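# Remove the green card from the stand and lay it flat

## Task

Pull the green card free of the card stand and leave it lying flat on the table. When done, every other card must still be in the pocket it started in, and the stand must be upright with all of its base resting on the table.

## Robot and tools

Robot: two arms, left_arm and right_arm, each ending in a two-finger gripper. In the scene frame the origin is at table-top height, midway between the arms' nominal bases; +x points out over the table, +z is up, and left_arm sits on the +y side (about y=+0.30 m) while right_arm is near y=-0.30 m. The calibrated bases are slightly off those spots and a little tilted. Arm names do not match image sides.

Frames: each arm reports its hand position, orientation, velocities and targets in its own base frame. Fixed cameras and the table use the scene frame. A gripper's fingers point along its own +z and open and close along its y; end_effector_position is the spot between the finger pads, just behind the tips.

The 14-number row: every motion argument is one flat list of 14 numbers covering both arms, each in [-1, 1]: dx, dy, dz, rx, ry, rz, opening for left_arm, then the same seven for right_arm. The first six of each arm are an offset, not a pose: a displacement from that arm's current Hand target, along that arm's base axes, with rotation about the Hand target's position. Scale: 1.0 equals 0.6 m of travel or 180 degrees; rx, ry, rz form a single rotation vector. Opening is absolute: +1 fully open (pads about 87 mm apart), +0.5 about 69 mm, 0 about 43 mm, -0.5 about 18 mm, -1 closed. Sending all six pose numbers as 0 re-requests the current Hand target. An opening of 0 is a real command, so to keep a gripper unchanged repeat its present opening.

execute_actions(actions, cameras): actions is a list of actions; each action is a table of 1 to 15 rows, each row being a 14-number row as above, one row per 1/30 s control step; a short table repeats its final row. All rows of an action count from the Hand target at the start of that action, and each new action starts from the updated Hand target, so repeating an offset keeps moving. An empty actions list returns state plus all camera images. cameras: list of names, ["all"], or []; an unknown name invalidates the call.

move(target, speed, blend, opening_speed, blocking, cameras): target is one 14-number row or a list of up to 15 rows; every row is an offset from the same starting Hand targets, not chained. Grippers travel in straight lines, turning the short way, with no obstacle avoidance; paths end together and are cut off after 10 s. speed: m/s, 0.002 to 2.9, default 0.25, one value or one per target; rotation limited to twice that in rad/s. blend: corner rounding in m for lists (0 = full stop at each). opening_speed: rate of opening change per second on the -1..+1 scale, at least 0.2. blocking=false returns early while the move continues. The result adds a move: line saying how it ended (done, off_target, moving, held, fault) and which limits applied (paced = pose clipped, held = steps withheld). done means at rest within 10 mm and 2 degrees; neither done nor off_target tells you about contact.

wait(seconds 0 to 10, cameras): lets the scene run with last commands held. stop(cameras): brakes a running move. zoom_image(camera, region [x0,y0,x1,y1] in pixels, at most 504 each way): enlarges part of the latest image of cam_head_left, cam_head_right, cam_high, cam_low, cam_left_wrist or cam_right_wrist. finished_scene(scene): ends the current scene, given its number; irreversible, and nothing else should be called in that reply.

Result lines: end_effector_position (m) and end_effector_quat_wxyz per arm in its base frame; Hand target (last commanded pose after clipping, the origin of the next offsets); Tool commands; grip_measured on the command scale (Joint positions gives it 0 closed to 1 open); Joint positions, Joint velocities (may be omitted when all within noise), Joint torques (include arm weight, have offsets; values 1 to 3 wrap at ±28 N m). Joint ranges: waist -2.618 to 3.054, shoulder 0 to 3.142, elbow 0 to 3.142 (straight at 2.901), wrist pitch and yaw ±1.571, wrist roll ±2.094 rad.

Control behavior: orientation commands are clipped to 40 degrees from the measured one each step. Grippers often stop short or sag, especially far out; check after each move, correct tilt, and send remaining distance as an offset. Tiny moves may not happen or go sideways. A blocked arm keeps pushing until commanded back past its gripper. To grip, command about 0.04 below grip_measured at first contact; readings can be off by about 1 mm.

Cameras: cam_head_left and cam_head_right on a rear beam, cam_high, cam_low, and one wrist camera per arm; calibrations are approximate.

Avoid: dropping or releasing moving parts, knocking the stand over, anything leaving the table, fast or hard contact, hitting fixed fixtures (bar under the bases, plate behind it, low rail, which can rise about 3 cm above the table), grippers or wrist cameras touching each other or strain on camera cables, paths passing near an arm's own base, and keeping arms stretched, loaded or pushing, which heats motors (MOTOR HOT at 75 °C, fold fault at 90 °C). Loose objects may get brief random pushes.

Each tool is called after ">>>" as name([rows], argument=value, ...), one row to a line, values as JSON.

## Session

>>> execute_actions(actions=[])

Scene clock: 0.00 s.
left_arm: end_effector_position=(+0.3806, +0.0064, +0.0447) grip_measured=+1.000 end_effector_quat_wxyz=(+0.569, -0.032, +0.820, +0.055) | right_arm: end_effector_position=(+0.3733, -0.0278, +0.0516) grip_measured=+1.000 end_effector_quat_wxyz=(+0.569, +0.085, +0.816, -0.058)
Joint positions: left_arm=[-0.07 1.568 0.365 0.842 -0.192 -0.015 1] | right_arm=[0.013 1.504 0.353 0.791 0.206 0.079 1]
Joint velocities: within noise
Joint torques (N m): no reading
Heat: left arm: 31 °C; right arm: 34 °C.
Hand target: left_arm +0.3872, +0.0062, +0.0567; +0.585, -0.035, +0.808, +0.053 | right_arm +0.3760, -0.0267, +0.0567; +0.575, +0.085, +0.812, -0.056
Tool commands: left_gripper/opening=+1.0 right_gripper/opening=+1.0
camera_calibration:
cam_left_wrist: T_world_to_cam=[[0.124434, -0.990989, -0.0495728, -0.039272], [-0.934008, -0.100125, -0.342934, 0.393183], [0.33488, 0.0889742, -0.938051, 0.0567186], [0, 0, 0, 1]] pos_world=[0.353129, -0.0045973, 0.186094]
cam_right_wrist: T_world_to_cam=[[-0.199506, -0.979848, -0.00971809, 0.047747], [-0.920879, 0.190871, -0.339926, 0.386383], [0.33493, -0.0588681, -0.940402, 0.0660702], [0, 0, 0, 1]] pos_world=[0.343209, -0.0230751, 0.193938]

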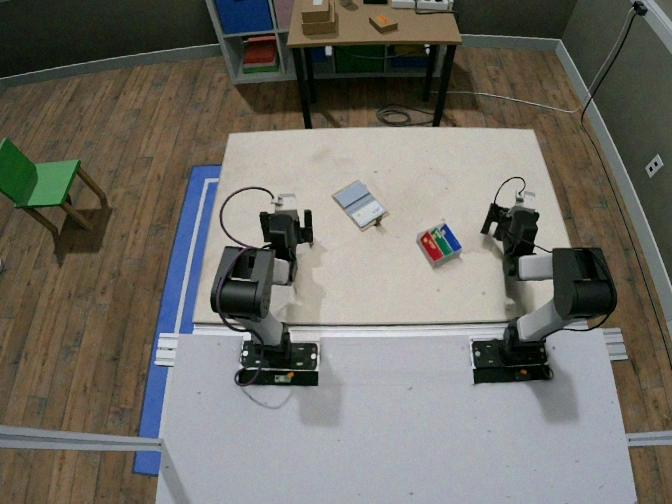

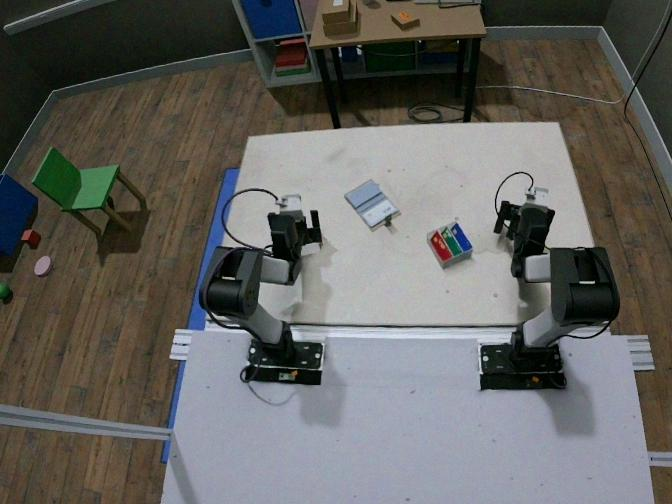

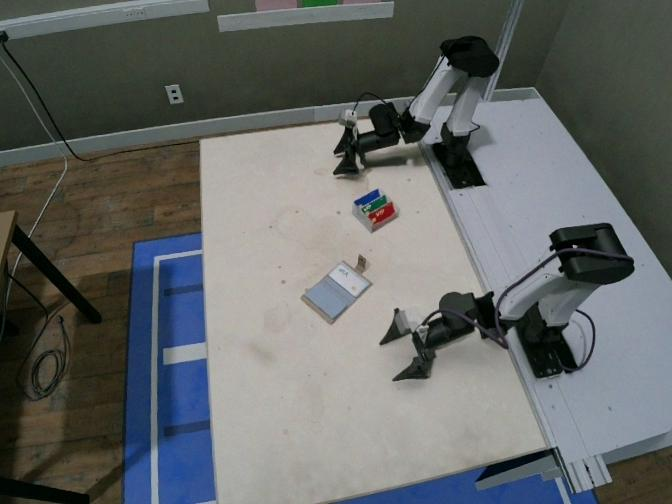

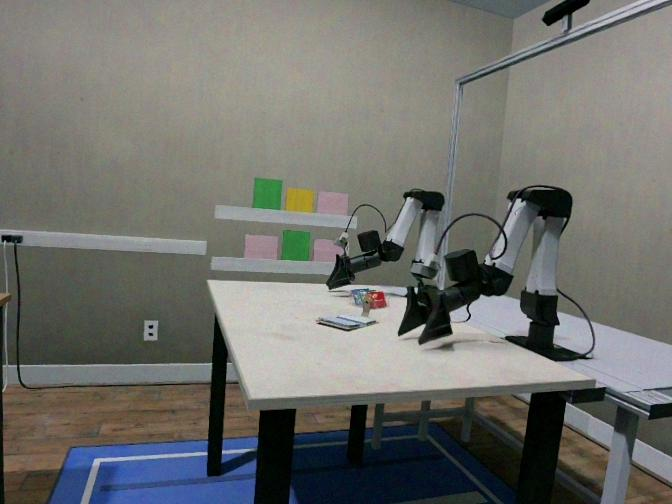

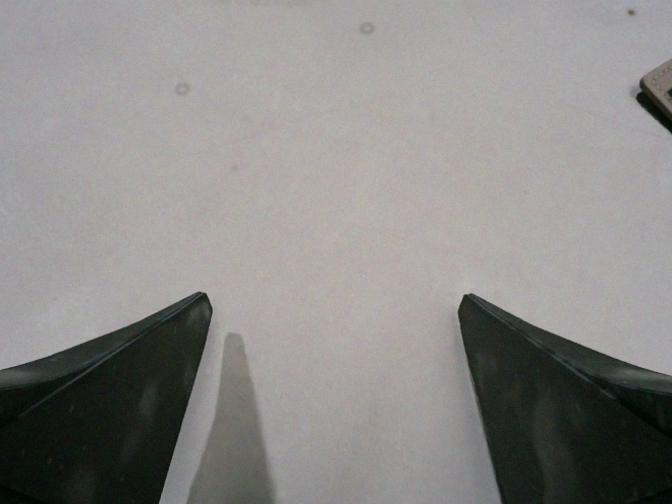

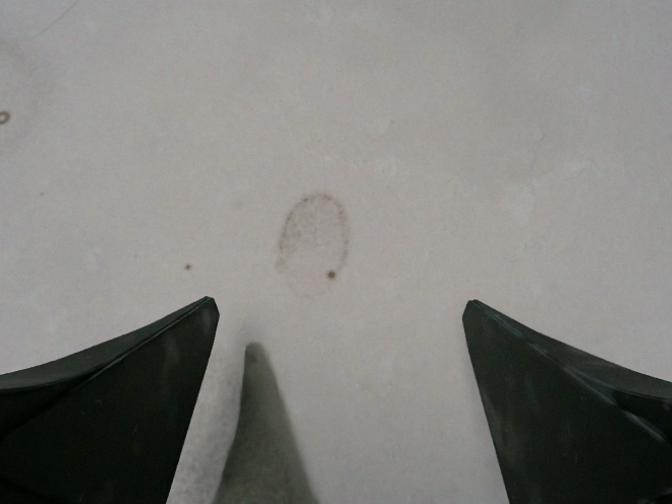

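>>> execute_actions(actions=[], cameras=["cam_high","cam_head_left"])

>>> zoom_image(camera="cam_high", region=[330, 170, 426, 242])

>>> zoom_image(camera="cam_head_left", region=[396, 208, 484, 274])

Scene clock: 14.10 s.
left_arm: end_effector_position=(+0.3806, +0.0064, +0.0447) grip_measured=+1.000 end_effector_quat_wxyz=(+0.569, -0.032, +0.820, +0.055) | right_arm: end_effector_position=(+0.3733, -0.0278, +0.0516) grip_measured=+1.000 end_effector_quat_wxyz=(+0.569, +0.085, +0.816, -0.058)
Joint positions: left_arm=[-0.07 1.568 0.365 0.842 -0.192 -0.015 1] | right_arm=[0.013 1.504 0.353 0.791 0.206 0.079 1]
Joint velocities: within noise
Joint torques (N m): left_arm=[0.14 -6.69 5.68 2.31 -0.11 0.05] | right_arm=[0.09 -4.96 6.42 1.57 0.31 -0.04]
Heat: left arm: 38 °C; right arm: 35 °C.
Hand target: left_arm +0.3872, +0.0062, +0.0567; +0.585, -0.035, +0.808, +0.053 | right_arm +0.3760, -0.0267, +0.0567; +0.575, +0.085, +0.812, -0.056
Tool commands: left_gripper/opening=+1.0 right_gripper/opening=+1.0
Images, in order (width x height): cam_head_left 672x504, cam_high 672x504.

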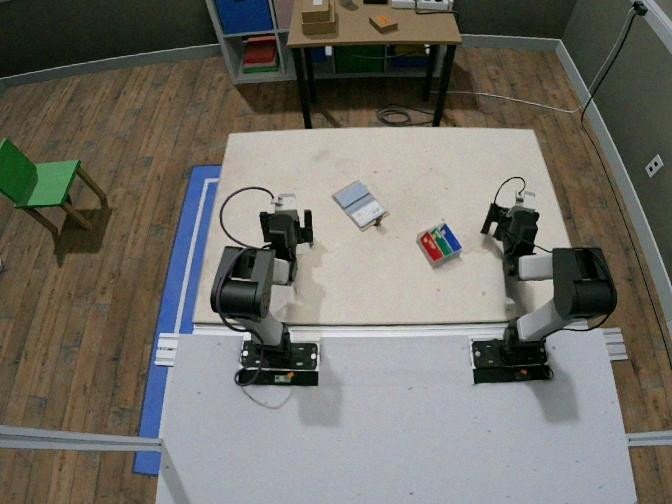

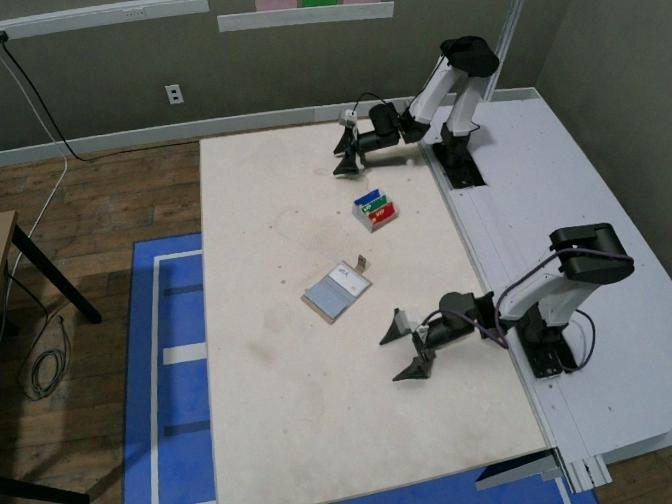

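Scaled by 5.250 from the camera's 672x504 image, which has a finer 960x720 frame.

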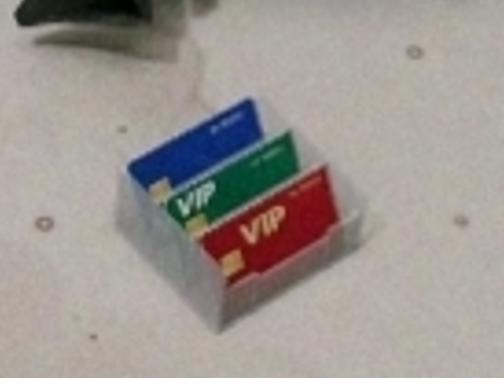

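Scaled by 5.727 from the camera's 672x504 image, which has a finer 960x720 frame.

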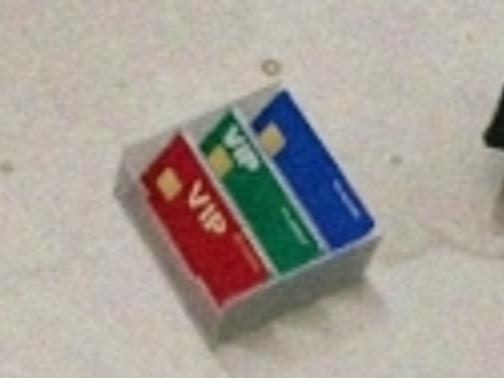

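>>> move([
  [0,0,0,0,0,0,1,0,0,0.19,0,0.15,0,-0.38],
  [0,0,0,0,0,0,1,-0.127,0.309,0.15,-0.0317,0.3953,0.1557,-0.38],
  [0,0,0,0,0,0,1,-0.127,0.309,0.085,-0.0317,0.3953,0.1557,-0.38],
], blend=[0.05,0.03,0], speed=0.35, cameras=["cam_right_wrist","cam_high"])

Scene clock: 28.70 s.
left_arm: end_effector_position=(+0.3806, +0.0064, +0.0447) grip_measured=+1.000 end_effector_quat_wxyz=(+0.569, -0.032, +0.820, +0.055) | right_arm: end_effector_position=(+0.3003, +0.1541, +0.1120) grip_measured=-0.380 end_effector_quat_wxyz=(+0.003, -0.176, +0.984, -0.005)
Joint positions: left_arm=[-0.07 1.568 0.365 0.842 -0.192 -0.015 1] | right_arm=[0.467 1.984 1.769 -1.353 0.012 0.112 0.31]
Joint torques (N m): left_arm=[0.17 -6.79 5.63 2.31 -0.11 0.05] | right_arm=[0.46 -8.29 5.94 0.43 0.19 0.02]
Heat: left arm: 42 °C; right arm: 36 °C.
Hand target: left_arm +0.3872, +0.0062, +0.0567; +0.585, -0.035, +0.808, +0.053 | right_arm +0.2997, +0.1587, +0.1075; +0.000, -0.177, +0.984, +0.000
Off the commanded pose: left_arm 0.014 m, 2 deg | right_arm 0.006 m, 1 deg.
move: off_target (left_arm); blend cut to 0.0195 m at target 2
camera_calibration:
cam_right_wrist: T_world_to_cam=[[0.34204, -0.93968, 0.0032353, 0.0416572], [-0.609435, -0.219209, 0.761929, 0.151207], [-0.71526, -0.262582, -0.647652, 0.472112], [0, 0, 0, 1]] pos_world=[0.415586, 0.196258, 0.190421]
Images, in order (width x height): cam_high 672x504, cam_right_wrist 672x504.

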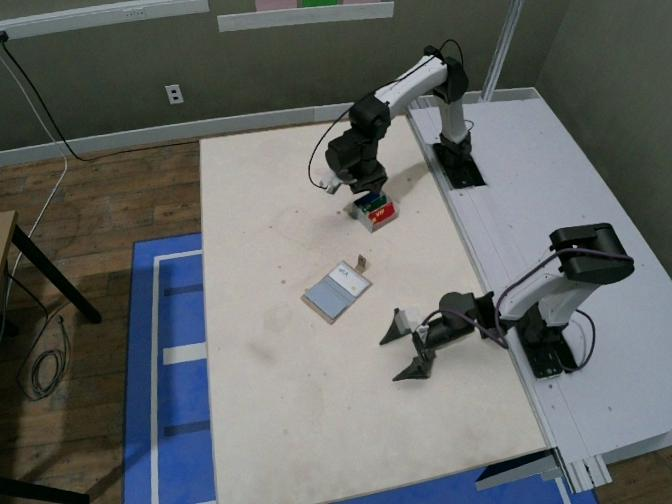

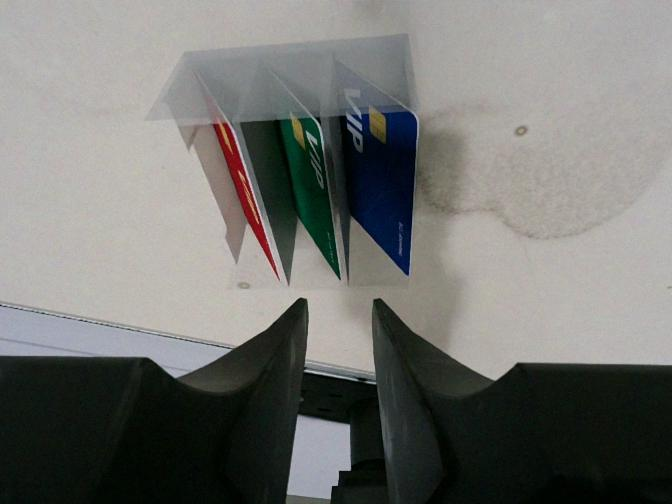

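>>> move(target=[0,0,0,0,0,0,1,-0.0028,0.0062,-0.03,0,0,0.0222,-0.38], speed=0.1, cameras=["cam_right_wrist"])

>>> zoom_image(camera="cam_right_wrist", region=[220, 180, 460, 360])

Scene clock: 39.47 s.
left_arm: end_effector_position=(+0.3806, +0.0064, +0.0447) grip_measured=+1.000 end_effector_quat_wxyz=(+0.569, -0.032, +0.820, +0.055) | right_arm: end_effector_position=(+0.3002, +0.1581, +0.0961) grip_measured=-0.380 end_effector_quat_wxyz=(+0.007, -0.201, +0.980, -0.004)
Joint positions: left_arm=[-0.07 1.568 0.365 0.842 -0.192 -0.015 1] | right_arm=[0.481 1.984 1.707 -1.283 0.012 0.077 0.31]
Joint torques (N m): left_arm=[0.16 -6.79 5.61 2.31 -0.11 0.05] | right_arm=[0.76 -8.03 5.6 0.44 0.19 -0.11]
Heat: left arm: 43 °C; right arm: 37 °C.
Hand target: left_arm +0.3872, +0.0062, +0.0567; +0.585, -0.035, +0.808, +0.053 | right_arm +0.2981, +0.1625, +0.0896; +0.000, -0.211, +0.977, +0.000
Off the commanded pose: left_arm 0.014 m, 2 deg | right_arm 0.008 m, 1 deg.
move: off_target (left_arm)
camera_calibration:
cam_right_wrist: T_world_to_cam=[[0.388978, -0.921244, 0.00236312, 0.0285583], [-0.60234, -0.252384, 0.757291, 0.167704], [-0.697053, -0.295993, -0.653074, 0.463003], [0, 0, 0, 1]] pos_world=[0.412644, 0.20568, 0.175307]
Images, in order (width x height): cam_right_wrist 672x504.

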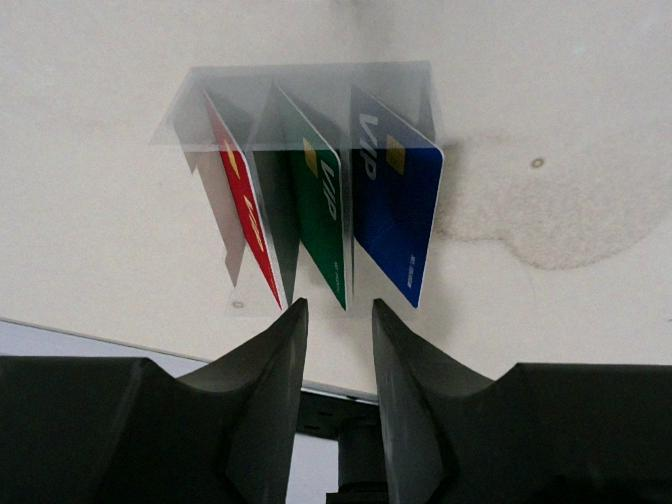

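Scaled by 2.100 from the camera's 672x504 image, which has a finer 960x720 frame.

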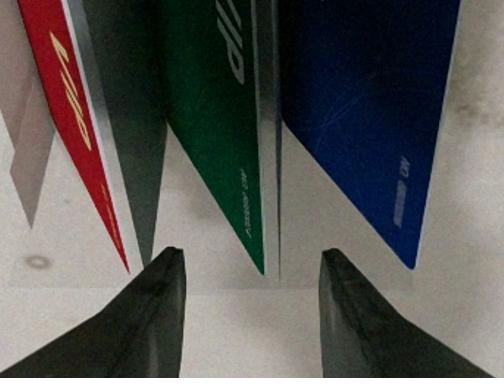

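>>> move(target=[0,0,0,0,0,0,1,0,0,-0.113,0,0,0.006,-0.38], speed=0.07, cameras=["cam_right_wrist"])

Scene clock: 45.10 s.
left_arm: end_effector_position=(+0.3806, +0.0064, +0.0447) grip_measured=+1.000 end_effector_quat_wxyz=(+0.569, -0.032, +0.820, +0.055) | right_arm: end_effector_position=(+0.2961, +0.1572, +0.0409) grip_measured=-0.380 end_effector_quat_wxyz=(-0.001, -0.213, +0.977, -0.002)
Joint positions: left_arm=[-0.07 1.568 0.365 0.842 -0.192 -0.015 1] | right_arm=[0.483 2.013 1.525 -1.086 0.003 0.053 0.31]
Joint torques (N m): left_arm=[0.16 -6.79 5.63 2.31 -0.11 0.05] | right_arm=[0.8 -6.75 3.29 0.89 0.27 -0.06]
Heat: left arm: 44 °C; right arm: 37 °C.
Hand target: left_arm +0.3872, +0.0062, +0.0567; +0.585, -0.035, +0.808, +0.053 | right_arm +0.2982, +0.1625, +0.0218; +0.000, -0.220, +0.975, +0.000
Off the commanded pose: left_arm 0.014 m, 2 deg | right_arm 0.020 m, 1 deg.
move: off_target (left_arm, right_arm)
camera_calibration:
cam_right_wrist: T_world_to_cam=[[0.41167, -0.911317, -0.00533221, 0.0215342], [-0.583715, -0.268167, 0.766396, 0.203511], [-0.69986, -0.31239, -0.642346, 0.42685], [0, 0, 0, 1]] pos_world=[0.408663, 0.207543, 0.11833]
Images, in order (width x height): cam_right_wrist 672x504.

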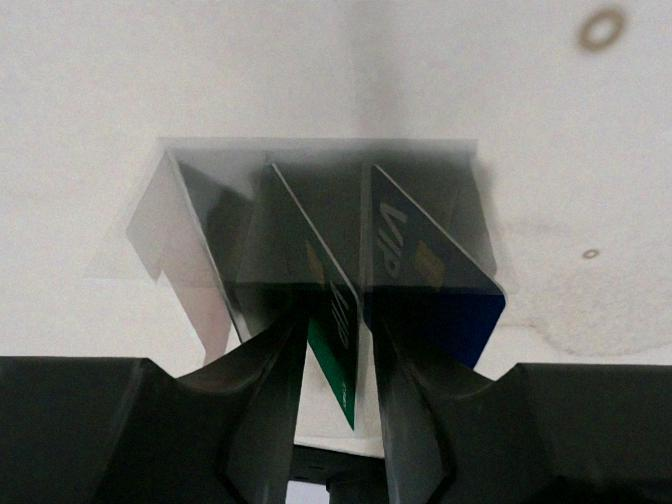

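>>> move(target=[0,0,0,0,0,0,1,0,0,0,0,0,0,-0.85], opening_speed=0.5, cameras=["cam_right_wrist"])

Scene clock: 51.93 s.
left_arm: end_effector_position=(+0.3806, +0.0064, +0.0447) grip_measured=+1.000 end_effector_quat_wxyz=(+0.569, -0.032, +0.820, +0.055) | right_arm: end_effector_position=(+0.2956, +0.1582, +0.0405) grip_measured=-0.451 end_effector_quat_wxyz=(-0.002, -0.214, +0.977, +0.002)
Joint positions: left_arm=[-0.07 1.568 0.365 0.842 -0.192 -0.015 1] | right_arm=[0.483 2.013 1.524 -1.084 -0.004 0.051 0.274]
Joint torques (N m): left_arm=[0.16 -6.79 5.61 2.31 -0.11 0.05] | right_arm=[0.79 -6.75 3.41 0.86 0.32 -0.05]
Heat: left arm: 44 °C; right arm: 38 °C.
Hand target: left_arm +0.3872, +0.0062, +0.0567; +0.585, -0.035, +0.808, +0.053 | right_arm +0.2981, +0.1624, +0.0218; +0.000, -0.220, +0.975, +0.000
Off the commanded pose: left_arm 0.014 m, 2 deg | right_arm 0.019 m, 1 deg.
move: off_target (left_arm, right_arm)
camera_calibration:
cam_right_wrist: T_world_to_cam=[[0.414096, -0.910152, -0.0121683, 0.0219987], [-0.580781, -0.274487, 0.766388, 0.203844], [-0.700869, -0.310291, -0.642263, 0.426591], [0, 0, 0, 1]] pos_world=[0.408264, 0.208342, 0.118028]
Images, in order (width x height): cam_right_wrist 672x504.

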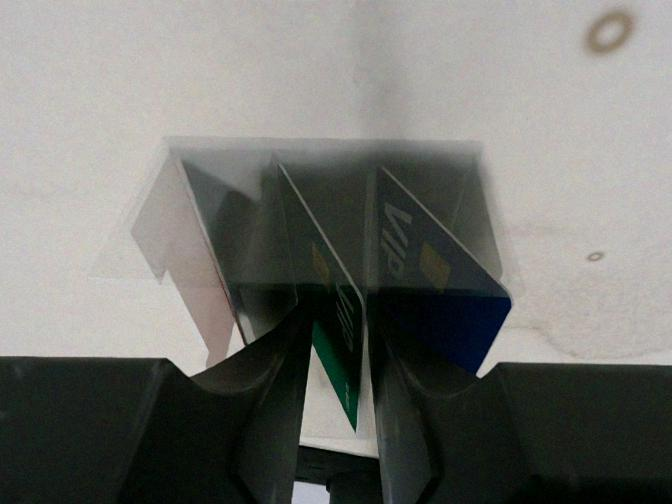

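>>> move([
  [0,0,0,0,0,0,1,0,0,-0.005,0,0,0,-0.38],
  [0,0,0,0,0,0,1,0,0,-0.0155,0,0,0,-0.38],
  [0,0,0,0,0,0,1,0,0,-0.0155,0,0,0,-0.87],
], opening_speed=0.5, speed=0.04, cameras=["cam_right_wrist"])

Scene clock: 59.97 s.
left_arm: end_effector_position=(+0.3806, +0.0064, +0.0447) grip_measured=+1.000 end_effector_quat_wxyz=(+0.569, -0.032, +0.820, +0.055) | right_arm: end_effector_position=(+0.2974, +0.1553, +0.0263) grip_measured=-0.863 end_effector_quat_wxyz=(+0.001, -0.216, +0.976, -0.008)
Joint positions: left_arm=[-0.07 1.568 0.365 0.842 -0.192 -0.015 1] | right_arm=[0.483 2.029 1.488 -1.033 0.016 0.048 0.069]
Joint torques (N m): left_arm=[0.16 -6.8 5.6 2.31 -0.11 0.05] | right_arm=[0.77 -7.04 4.72 0.71 0.15 -0.02]
Heat: left arm: 45 °C; right arm: 38 °C.
Hand target: left_arm +0.3872, +0.0062, +0.0567; +0.585, -0.035, +0.808, +0.053 | right_arm +0.2980, +0.1624, +0.0125; +0.000, -0.220, +0.975, +0.000
Off the commanded pose: left_arm 0.014 m, 2 deg | right_arm 0.016 m, 1 deg.
move: off_target (left_arm, right_arm); target 3's new opening was sent with right_arm's hand 0.027 m and 1 deg from that target
camera_calibration:
cam_right_wrist: T_world_to_cam=[[0.417225, -0.908775, 0.00721752, 0.0167646], [-0.586764, -0.263306, 0.765753, 0.215039], [-0.693996, -0.323726, -0.643094, 0.417857], [0, 0, 0, 1]] pos_world=[0.409173, 0.207127, 0.103934]
Images, in order (width x height): cam_right_wrist 672x504.

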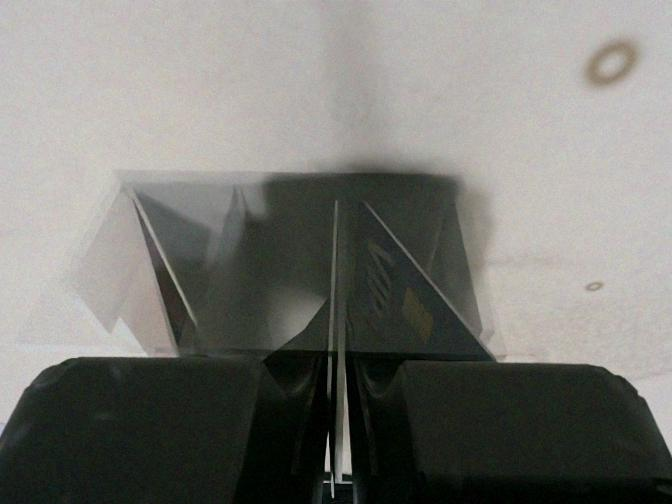

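>>> move([
  [0,0,0,0,0,0,1,0.0055,-0.0121,0,0,0,0,-0.68],
  [0,0,0,0,0,0,1,0.0153,-0.0333,0.109,0,0,0,-0.68],
], opening_speed=0.3, speed=0.025, cameras=["cam_right_wrist"])

Scene clock: 67.37 s.
left_arm: end_effector_position=(+0.3806, +0.0064, +0.0447) grip_measured=+1.000 end_effector_quat_wxyz=(+0.569, -0.032, +0.820, +0.055) | right_arm: end_effector_position=(+0.3015, +0.1416, +0.0615) grip_measured=-0.680 end_effector_quat_wxyz=(-0.021, -0.216, +0.976, -0.004)
Joint positions: left_arm=[-0.07 1.568 0.365 0.842 -0.192 -0.015 1] | right_arm=[0.438 2.029 1.624 -1.21 -0.002 0.003 0.16]
Joint torques (N m): left_arm=[0.14 -6.8 5.6 2.31 -0.11 0.05] | right_arm=[-0.28 -11.79 8.92 0.12 0.32 -0.14]
Heat: left arm: 46 °C; right arm: 39 °C.
Hand target: left_arm +0.3872, +0.0062, +0.0567; +0.585, -0.035, +0.808, +0.053 | right_arm +0.3073, +0.1425, +0.0779; +0.000, -0.220, +0.975, +0.000
Off the commanded pose: left_arm 0.014 m, 2 deg | right_arm 0.017 m, 3 deg.
move: off_target (left_arm, right_arm)
camera_calibration:
cam_right_wrist: T_world_to_cam=[[0.416078, -0.909269, -0.0104478, 0.00391933], [-0.5516, -0.261511, 0.792054, 0.174346], [-0.722922, -0.323793, -0.610362, 0.445566], [0, 0, 0, 1]] pos_world=[0.416648, 0.193428, 0.133906]
Images, in order (width x height): cam_right_wrist 672x504.

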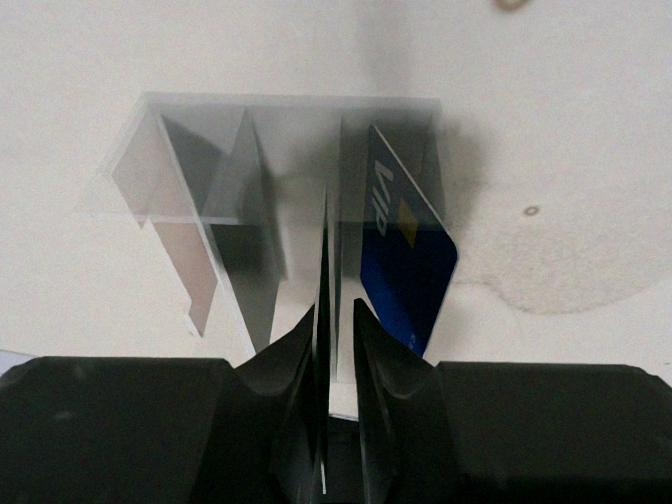

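>>> move(target=[0,0,0,0,0,0,1,0.0015,-0.0035,0.018,0,0,0,-0.68], speed=0.025, cameras=["cam_right_wrist"])

Scene clock: 70.13 s.
left_arm: end_effector_position=(+0.3806, +0.0064, +0.0447) grip_measured=+1.000 end_effector_quat_wxyz=(+0.569, -0.032, +0.820, +0.055) | right_arm: end_effector_position=(+0.3026, +0.1396, +0.0709) grip_measured=-0.680 end_effector_quat_wxyz=(-0.024, -0.216, +0.976, -0.004)
Joint positions: left_arm=[-0.07 1.568 0.365 0.842 -0.192 -0.015 1] | right_arm=[0.431 2.029 1.661 -1.251 -0.002 -0.003 0.16]
Joint torques (N m): left_arm=[0.13 -6.78 5.61 2.3 -0.11 0.05] | right_arm=[-0.29 -12.15 8.95 0.09 0.31 -0.14]
Heat: left arm: 46 °C; right arm: 39 °C.
Hand target: left_arm +0.3872, +0.0062, +0.0567; +0.585, -0.035, +0.808, +0.053 | right_arm +0.3082, +0.1403, +0.0887; +0.000, -0.220, +0.975, +0.000
Off the commanded pose: left_arm 0.014 m, 2 deg | right_arm 0.019 m, 3 deg.
move: off_target (left_arm, right_arm)
camera_calibration:
cam_right_wrist: T_world_to_cam=[[0.41604, -0.909283, -0.0107377, 0.00181053], [-0.548223, -0.260224, 0.794818, 0.165672], [-0.725508, -0.32479, -0.606753, 0.452199], [0, 0, 0, 1]] pos_world=[0.418146, 0.191628, 0.142714]
Images, in order (width x height): cam_right_wrist 672x504.

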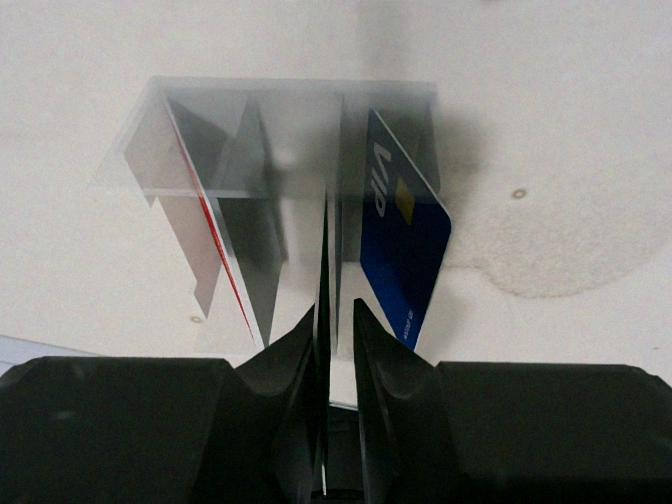

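>>> move(target=[0,0,0,0,0,0,1,0,0,0.0085,0,0,0,-0.68], speed=0.025, cameras=["cam_right_wrist"])

>>> zoom_image(camera="cam_right_wrist", region=[220, 160, 460, 504])

Scene clock: 73.07 s.
left_arm: end_effector_position=(+0.3806, +0.0064, +0.0447) grip_measured=+1.000 end_effector_quat_wxyz=(+0.569, -0.032, +0.820, +0.055) | right_arm: end_effector_position=(+0.3026, +0.1396, +0.0756) grip_measured=-0.680 end_effector_quat_wxyz=(-0.025, -0.216, +0.976, -0.004)
Joint positions: left_arm=[-0.07 1.568 0.365 0.842 -0.192 -0.015 1] | right_arm=[0.431 2.029 1.679 -1.271 -0.002 -0.004 0.16]
Joint torques (N m): left_arm=[0.16 -6.8 5.63 2.31 -0.11 0.05] | right_arm=[-0.29 -12.25 8.99 0.11 0.32 -0.13]
Heat: left arm: 46 °C; right arm: 40 °C.
Hand target: left_arm +0.3872, +0.0062, +0.0567; +0.585, -0.035, +0.808, +0.053 | right_arm +0.3082, +0.1403, +0.0938; +0.000, -0.220, +0.975, +0.000
Off the commanded pose: left_arm 0.014 m, 2 deg | right_arm 0.019 m, 3 deg.
move: off_target (left_arm, right_arm)
camera_calibration:
cam_right_wrist: T_world_to_cam=[[0.416389, -0.909123, -0.0107407, 0.00173059], [-0.54644, -0.259682, 0.796222, 0.161195], [-0.726653, -0.325668, -0.60491, 0.455352], [0, 0, 0, 1]] pos_world=[0.418245, 0.191726, 0.147119]
Images, in order (width x height): cam_right_wrist 672x504.

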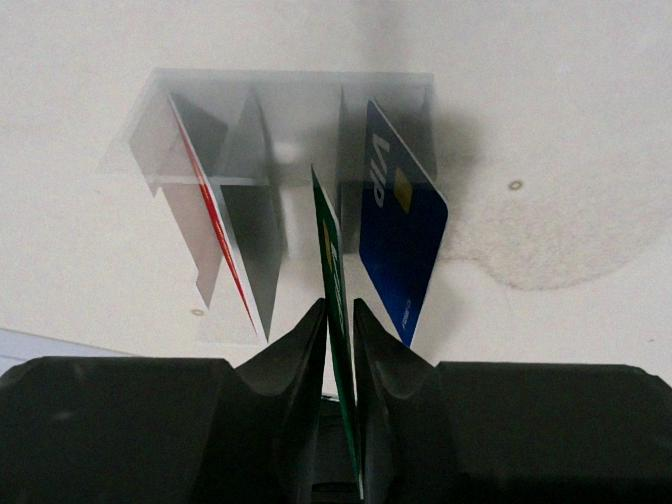

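Scaled by 1.465 from the camera's 672x504 image, which has a finer 960x720 frame.

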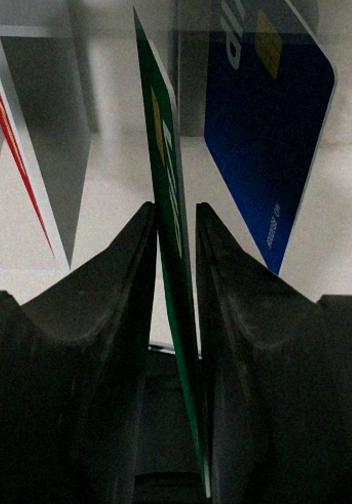

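Card leans between pads, high. Close.

>>> move(target=[0,0,0,0,0,0,1,0,0,0.008,0,0,0,-1], opening_speed=0.5, speed=0.025, cameras=["cam_right_wrist"])

Scene clock: 75.10 s.
left_arm: end_effector_position=(+0.3806, +0.0064, +0.0447) grip_measured=+1.000 end_effector_quat_wxyz=(+0.569, -0.032, +0.820, +0.055) | right_arm: end_effector_position=(+0.3030, +0.1398, +0.0802) grip_measured=-0.952 end_effector_quat_wxyz=(-0.025, -0.216, +0.976, -0.004)
Joint positions: left_arm=[-0.07 1.568 0.365 0.842 -0.192 -0.015 1] | right_arm=[0.431 2.029 1.697 -1.29 -0.002 -0.004 0.024]
Joint torques (N m): left_arm=[0.17 -6.79 5.61 2.31 -0.11 0.05] | right_arm=[-0.28 -12.31 9.01 0.11 0.32 -0.13]
Heat: left arm: 46 °C; right arm: 41 °C.
Hand target: left_arm +0.3872, +0.0062, +0.0567; +0.585, -0.035, +0.808, +0.053 | right_arm +0.3082, +0.1403, +0.0986; +0.000, -0.220, +0.975, +0.000
Off the commanded pose: left_arm 0.014 m, 2 deg | right_arm 0.019 m, 3 deg.
move: off_target (left_arm, right_arm)
camera_calibration:
cam_right_wrist: T_world_to_cam=[[0.41641, -0.909113, -0.0107634, 0.00169601], [-0.546155, -0.25959, 0.796447, 0.157684], [-0.726855, -0.32577, -0.604612, 0.458456], [0, 0, 0, 1]] pos_world=[0.418645, 0.191826, 0.151619]
Images, in order (width x height): cam_right_wrist 672x504.

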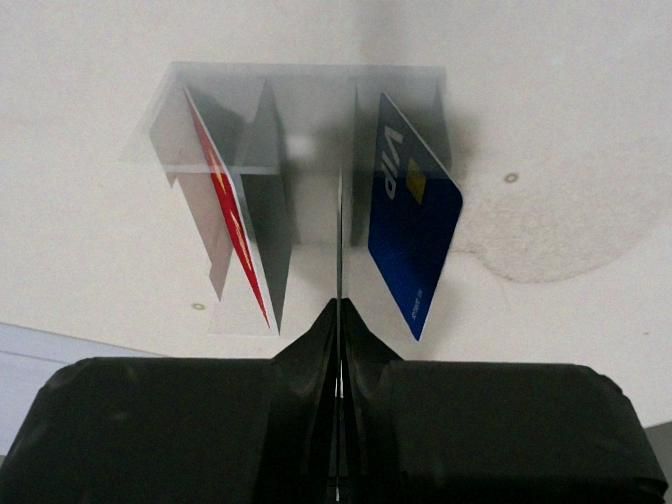

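>>> move([
  [0,0,0,0,0,0,1,0,0,0.125,0,0,0,-1],
  [0,0,0,0,0,0,1,0.12,-0.317,0.06,-0.1332,-0.1022,0.1356,-1],
  [0,0,0,0,0,0,1,0.12,-0.317,-0.045,-0.1332,-0.1022,0.1356,-1],
], speed=[0.1,0.2,0.1], blend=[0.02,0.02,0], cameras=["cam_right_wrist","cam_high","cam_low"])

>>> zoom_image(camera="cam_low", region=[330, 160, 500, 300])

>>> zoom_image(camera="cam_high", region=[290, 110, 430, 242])

Scene clock: 90.50 s.
left_arm: end_effector_position=(+0.3806, +0.0064, +0.0447) grip_measured=+1.000 end_effector_quat_wxyz=(+0.569, -0.032, +0.820, +0.055) | right_arm: end_effector_position=(+0.3805, -0.0481, +0.0734) grip_measured=-0.952 end_effector_quat_wxyz=(+0.111, -0.408, +0.876, -0.231)
Joint positions: left_arm=[-0.07 1.568 0.365 0.842 -0.192 -0.015 1] | right_arm=[0.114 1.78 1.23 -0.643 0.365 -0.827 0.024]
Joint torques (N m): left_arm=[0.17 -6.79 5.61 2.31 -0.11 0.05] | right_arm=[-0.21 -7.68 5.94 0.95 0.47 -0.11]
Heat: left arm: 47 °C; right arm: 45 °C.
Hand target: left_arm +0.3872, +0.0062, +0.0567; +0.585, -0.035, +0.808, +0.053 | right_arm +0.3802, -0.0499, +0.0716; +0.109, -0.412, +0.874, -0.235
Off the commanded pose: left_arm 0.014 m, 2 deg | right_arm 0.003 m, 1 deg.
move: off_target (left_arm)
camera_calibration:
cam_right_wrist: T_world_to_cam=[[0.663342, -0.566704, 0.488697, -0.315655], [-0.704958, -0.254175, 0.66214, 0.227247], [-0.251023, -0.783736, -0.568107, 0.243798], [0, 0, 0, 1]] pos_world=[0.430786, 0.0699502, 0.142294]
Images, in order (width x height): cam_high 672x504, cam_low 672x504, cam_right_wrist 672x504.

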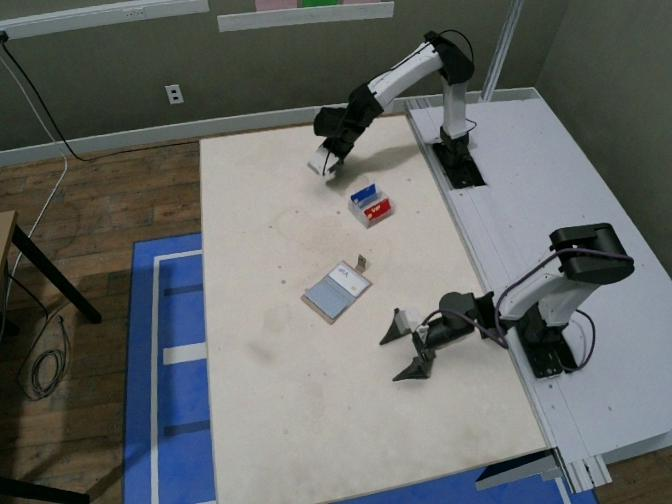

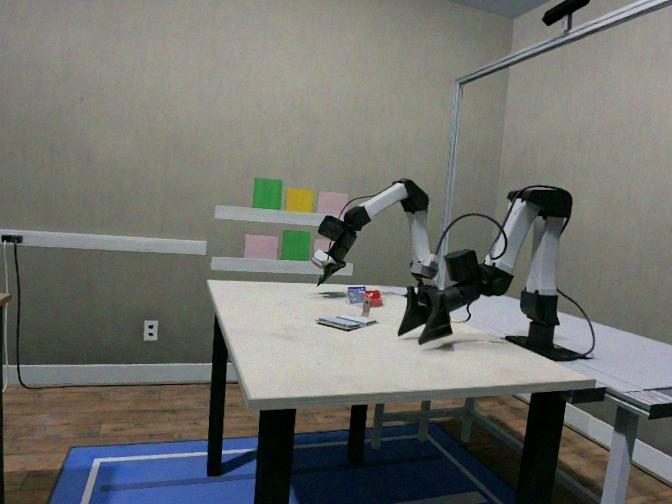

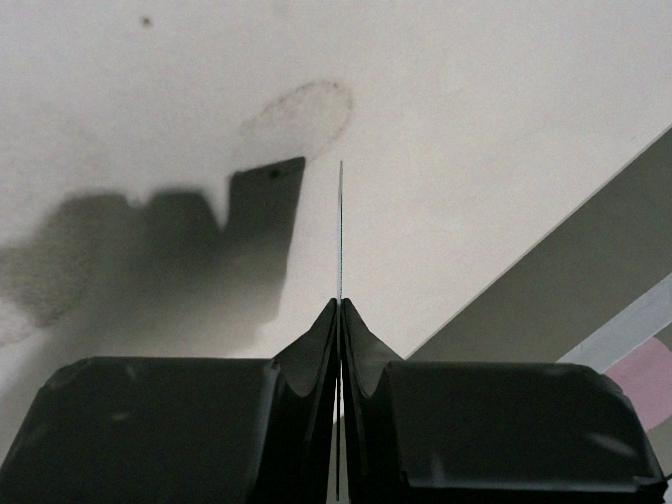

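Scaled by 2.965 from the camera's 672x504 image, which has a finer 960x720 frame.

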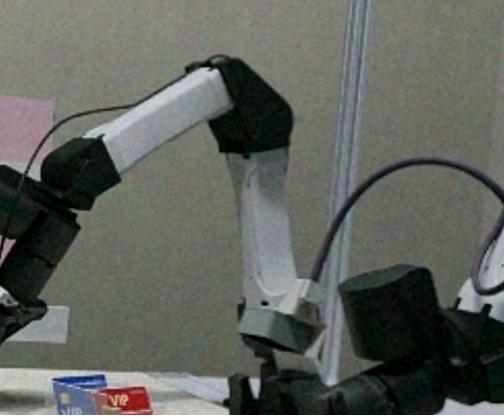

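Scaled by 3.600 from the camera's 672x504 image, which has a finer 960x720 frame.

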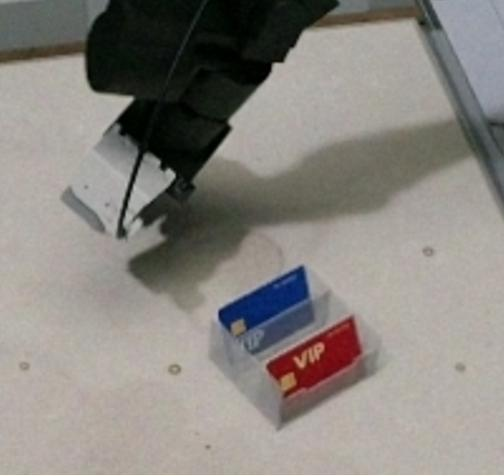

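>>> move(target=[0,0,0,0,0,0,1,0,0,-0.056,0,0,0,-1], speed=0.05, cameras=["cam_right_wrist"])

Scene clock: 94.20 s.
left_arm: end_effector_position=(+0.3806, +0.0064, +0.0447) grip_measured=+1.000 end_effector_quat_wxyz=(+0.569, -0.032, +0.820, +0.055) | right_arm: end_effector_position=(+0.3839, -0.0494, +0.0505) grip_measured=-0.952 end_effector_quat_wxyz=(+0.123, -0.403, +0.875, -0.241)
Joint positions: left_arm=[-0.07 1.568 0.365 0.842 -0.192 -0.015 1] | right_arm=[0.114 1.803 1.15 -0.509 0.375 -0.827 0.024]
Joint torques (N m): left_arm=[0.16 -6.78 5.61 2.31 -0.11 0.05] | right_arm=[-0.21 -5.87 5.39 0.97 0.39 -0.1]
Heat: left arm: 47 °C; right arm: 45 °C.
Hand target: left_arm +0.3872, +0.0062, +0.0567; +0.585, -0.035, +0.808, +0.053 | right_arm +0.3802, -0.0499, +0.0380; +0.109, -0.411, +0.874, -0.235
Off the commanded pose: left_arm 0.014 m, 2 deg | right_arm 0.013 m, 2 deg.
move: off_target (left_arm, right_arm)
camera_calibration:
cam_right_wrist: T_world_to_cam=[[0.645045, -0.566702, 0.512606, -0.301548], [-0.726706, -0.247541, 0.640798, 0.254187], [-0.236251, -0.785857, -0.571501, 0.225], [0, 0, 0, 1]] pos_world=[0.432388, 0.0688514, 0.120281]
Images, in order (width x height): cam_right_wrist 672x504.

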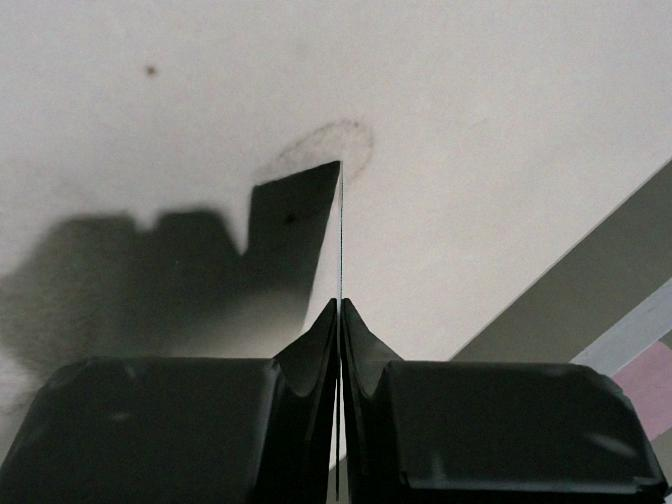

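>>> move([
  [0,0,0,0,0,0,1,0,0,-0.012,0,0,0,-1],
  [0,0,0,0,0,0,1,0,0,-0.012,0,0,0,-0.6],
  [0,0,0,0,0,0,1,-0.048,0.040,0.115,0,0,0,-0.6],
], speed=[0.04,0.04,0.15], cameras=["cam_right_wrist","cam_high","cam_low"])

>>> zoom_image(camera="cam_high", region=[290, 110, 430, 242])

>>> zoom_image(camera="cam_low", region=[290, 230, 400, 320])

Scene clock: 99.73 s.
left_arm: end_effector_position=(+0.3806, +0.0064, +0.0447) grip_measured=+1.000 end_effector_quat_wxyz=(+0.569, -0.032, +0.820, +0.055) | right_arm: end_effector_position=(+0.3478, -0.0280, +0.0929) grip_measured=-0.600 end_effector_quat_wxyz=(+0.093, -0.418, +0.875, -0.227)
Joint positions: left_arm=[-0.07 1.568 0.365 0.842 -0.192 -0.015 1] | right_arm=[0.191 1.685 1.207 -0.779 0.391 -0.763 0.2]
Joint torques (N m): left_arm=[0.16 -6.79 5.61 2.3 -0.11 0.05] | right_arm=[0.58 -8.77 9.14 0.63 0.54 0.1]
Heat: left arm: 48 °C; right arm: 44 °C.
Hand target: left_arm +0.3872, +0.0062, +0.0567; +0.585, -0.035, +0.808, +0.053 | right_arm +0.3514, -0.0258, +0.1070; +0.109, -0.412, +0.874, -0.235
Off the commanded pose: left_arm 0.014 m, 2 deg | right_arm 0.015 m, 2 deg.
move: off_target (left_arm, right_arm); target 2's new opening was sent with right_arm's hand 0.020 m and 3 deg from that target
camera_calibration:
cam_right_wrist: T_world_to_cam=[[0.687892, -0.554664, 0.468138, -0.298329], [-0.676034, -0.254886, 0.691383, 0.183512], [-0.264164, -0.792074, -0.550306, 0.265048], [0, 0, 0, 1]] pos_world=[0.399295, 0.0912397, 0.15864]
Images, in order (width x height): cam_high 672x504, cam_low 672x504, cam_right_wrist 672x504.

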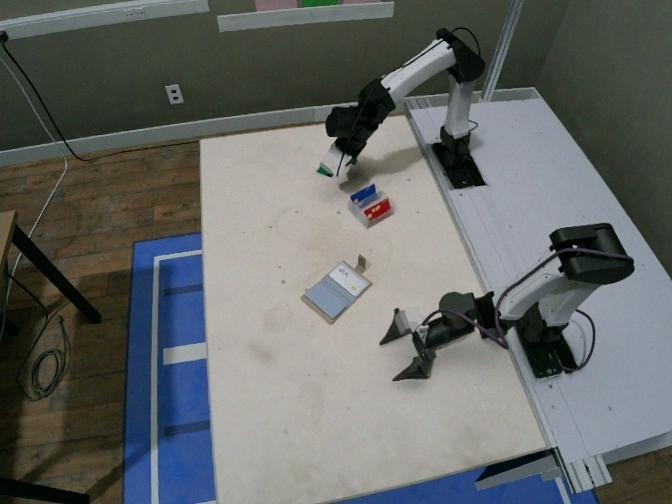

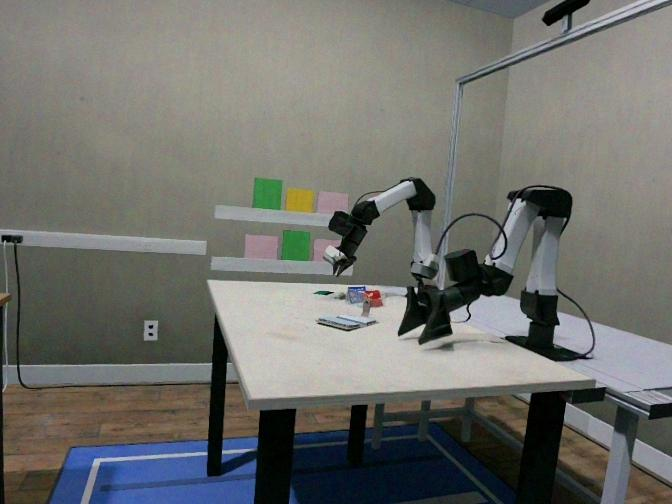

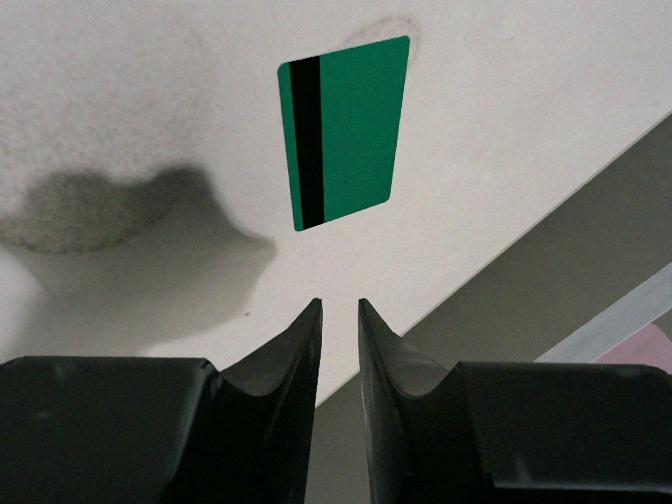

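Scaled by 3.600 from the camera's 672x504 image, which has a finer 960x720 frame.

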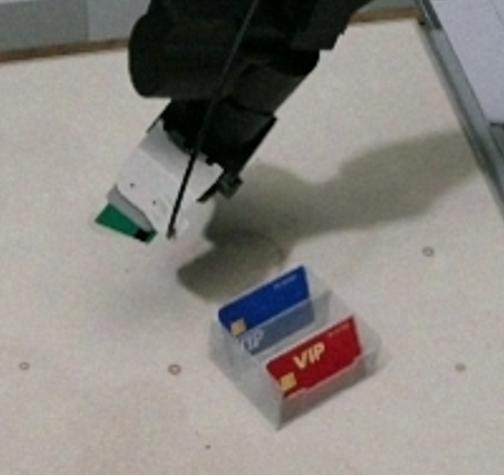

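Scaled by 4.582 from the camera's 672x504 image, which has a finer 960x720 frame.

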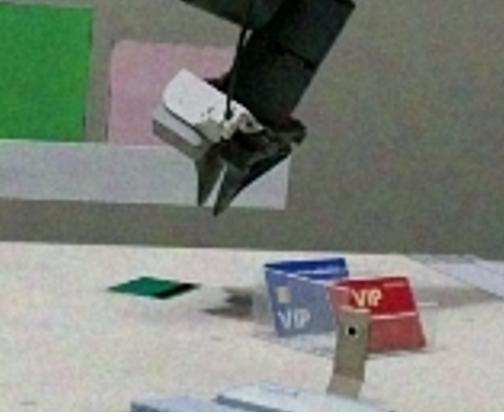

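Flat, others in place.

>>> finished_scene(scene=3)

The scene is finished: the task was done.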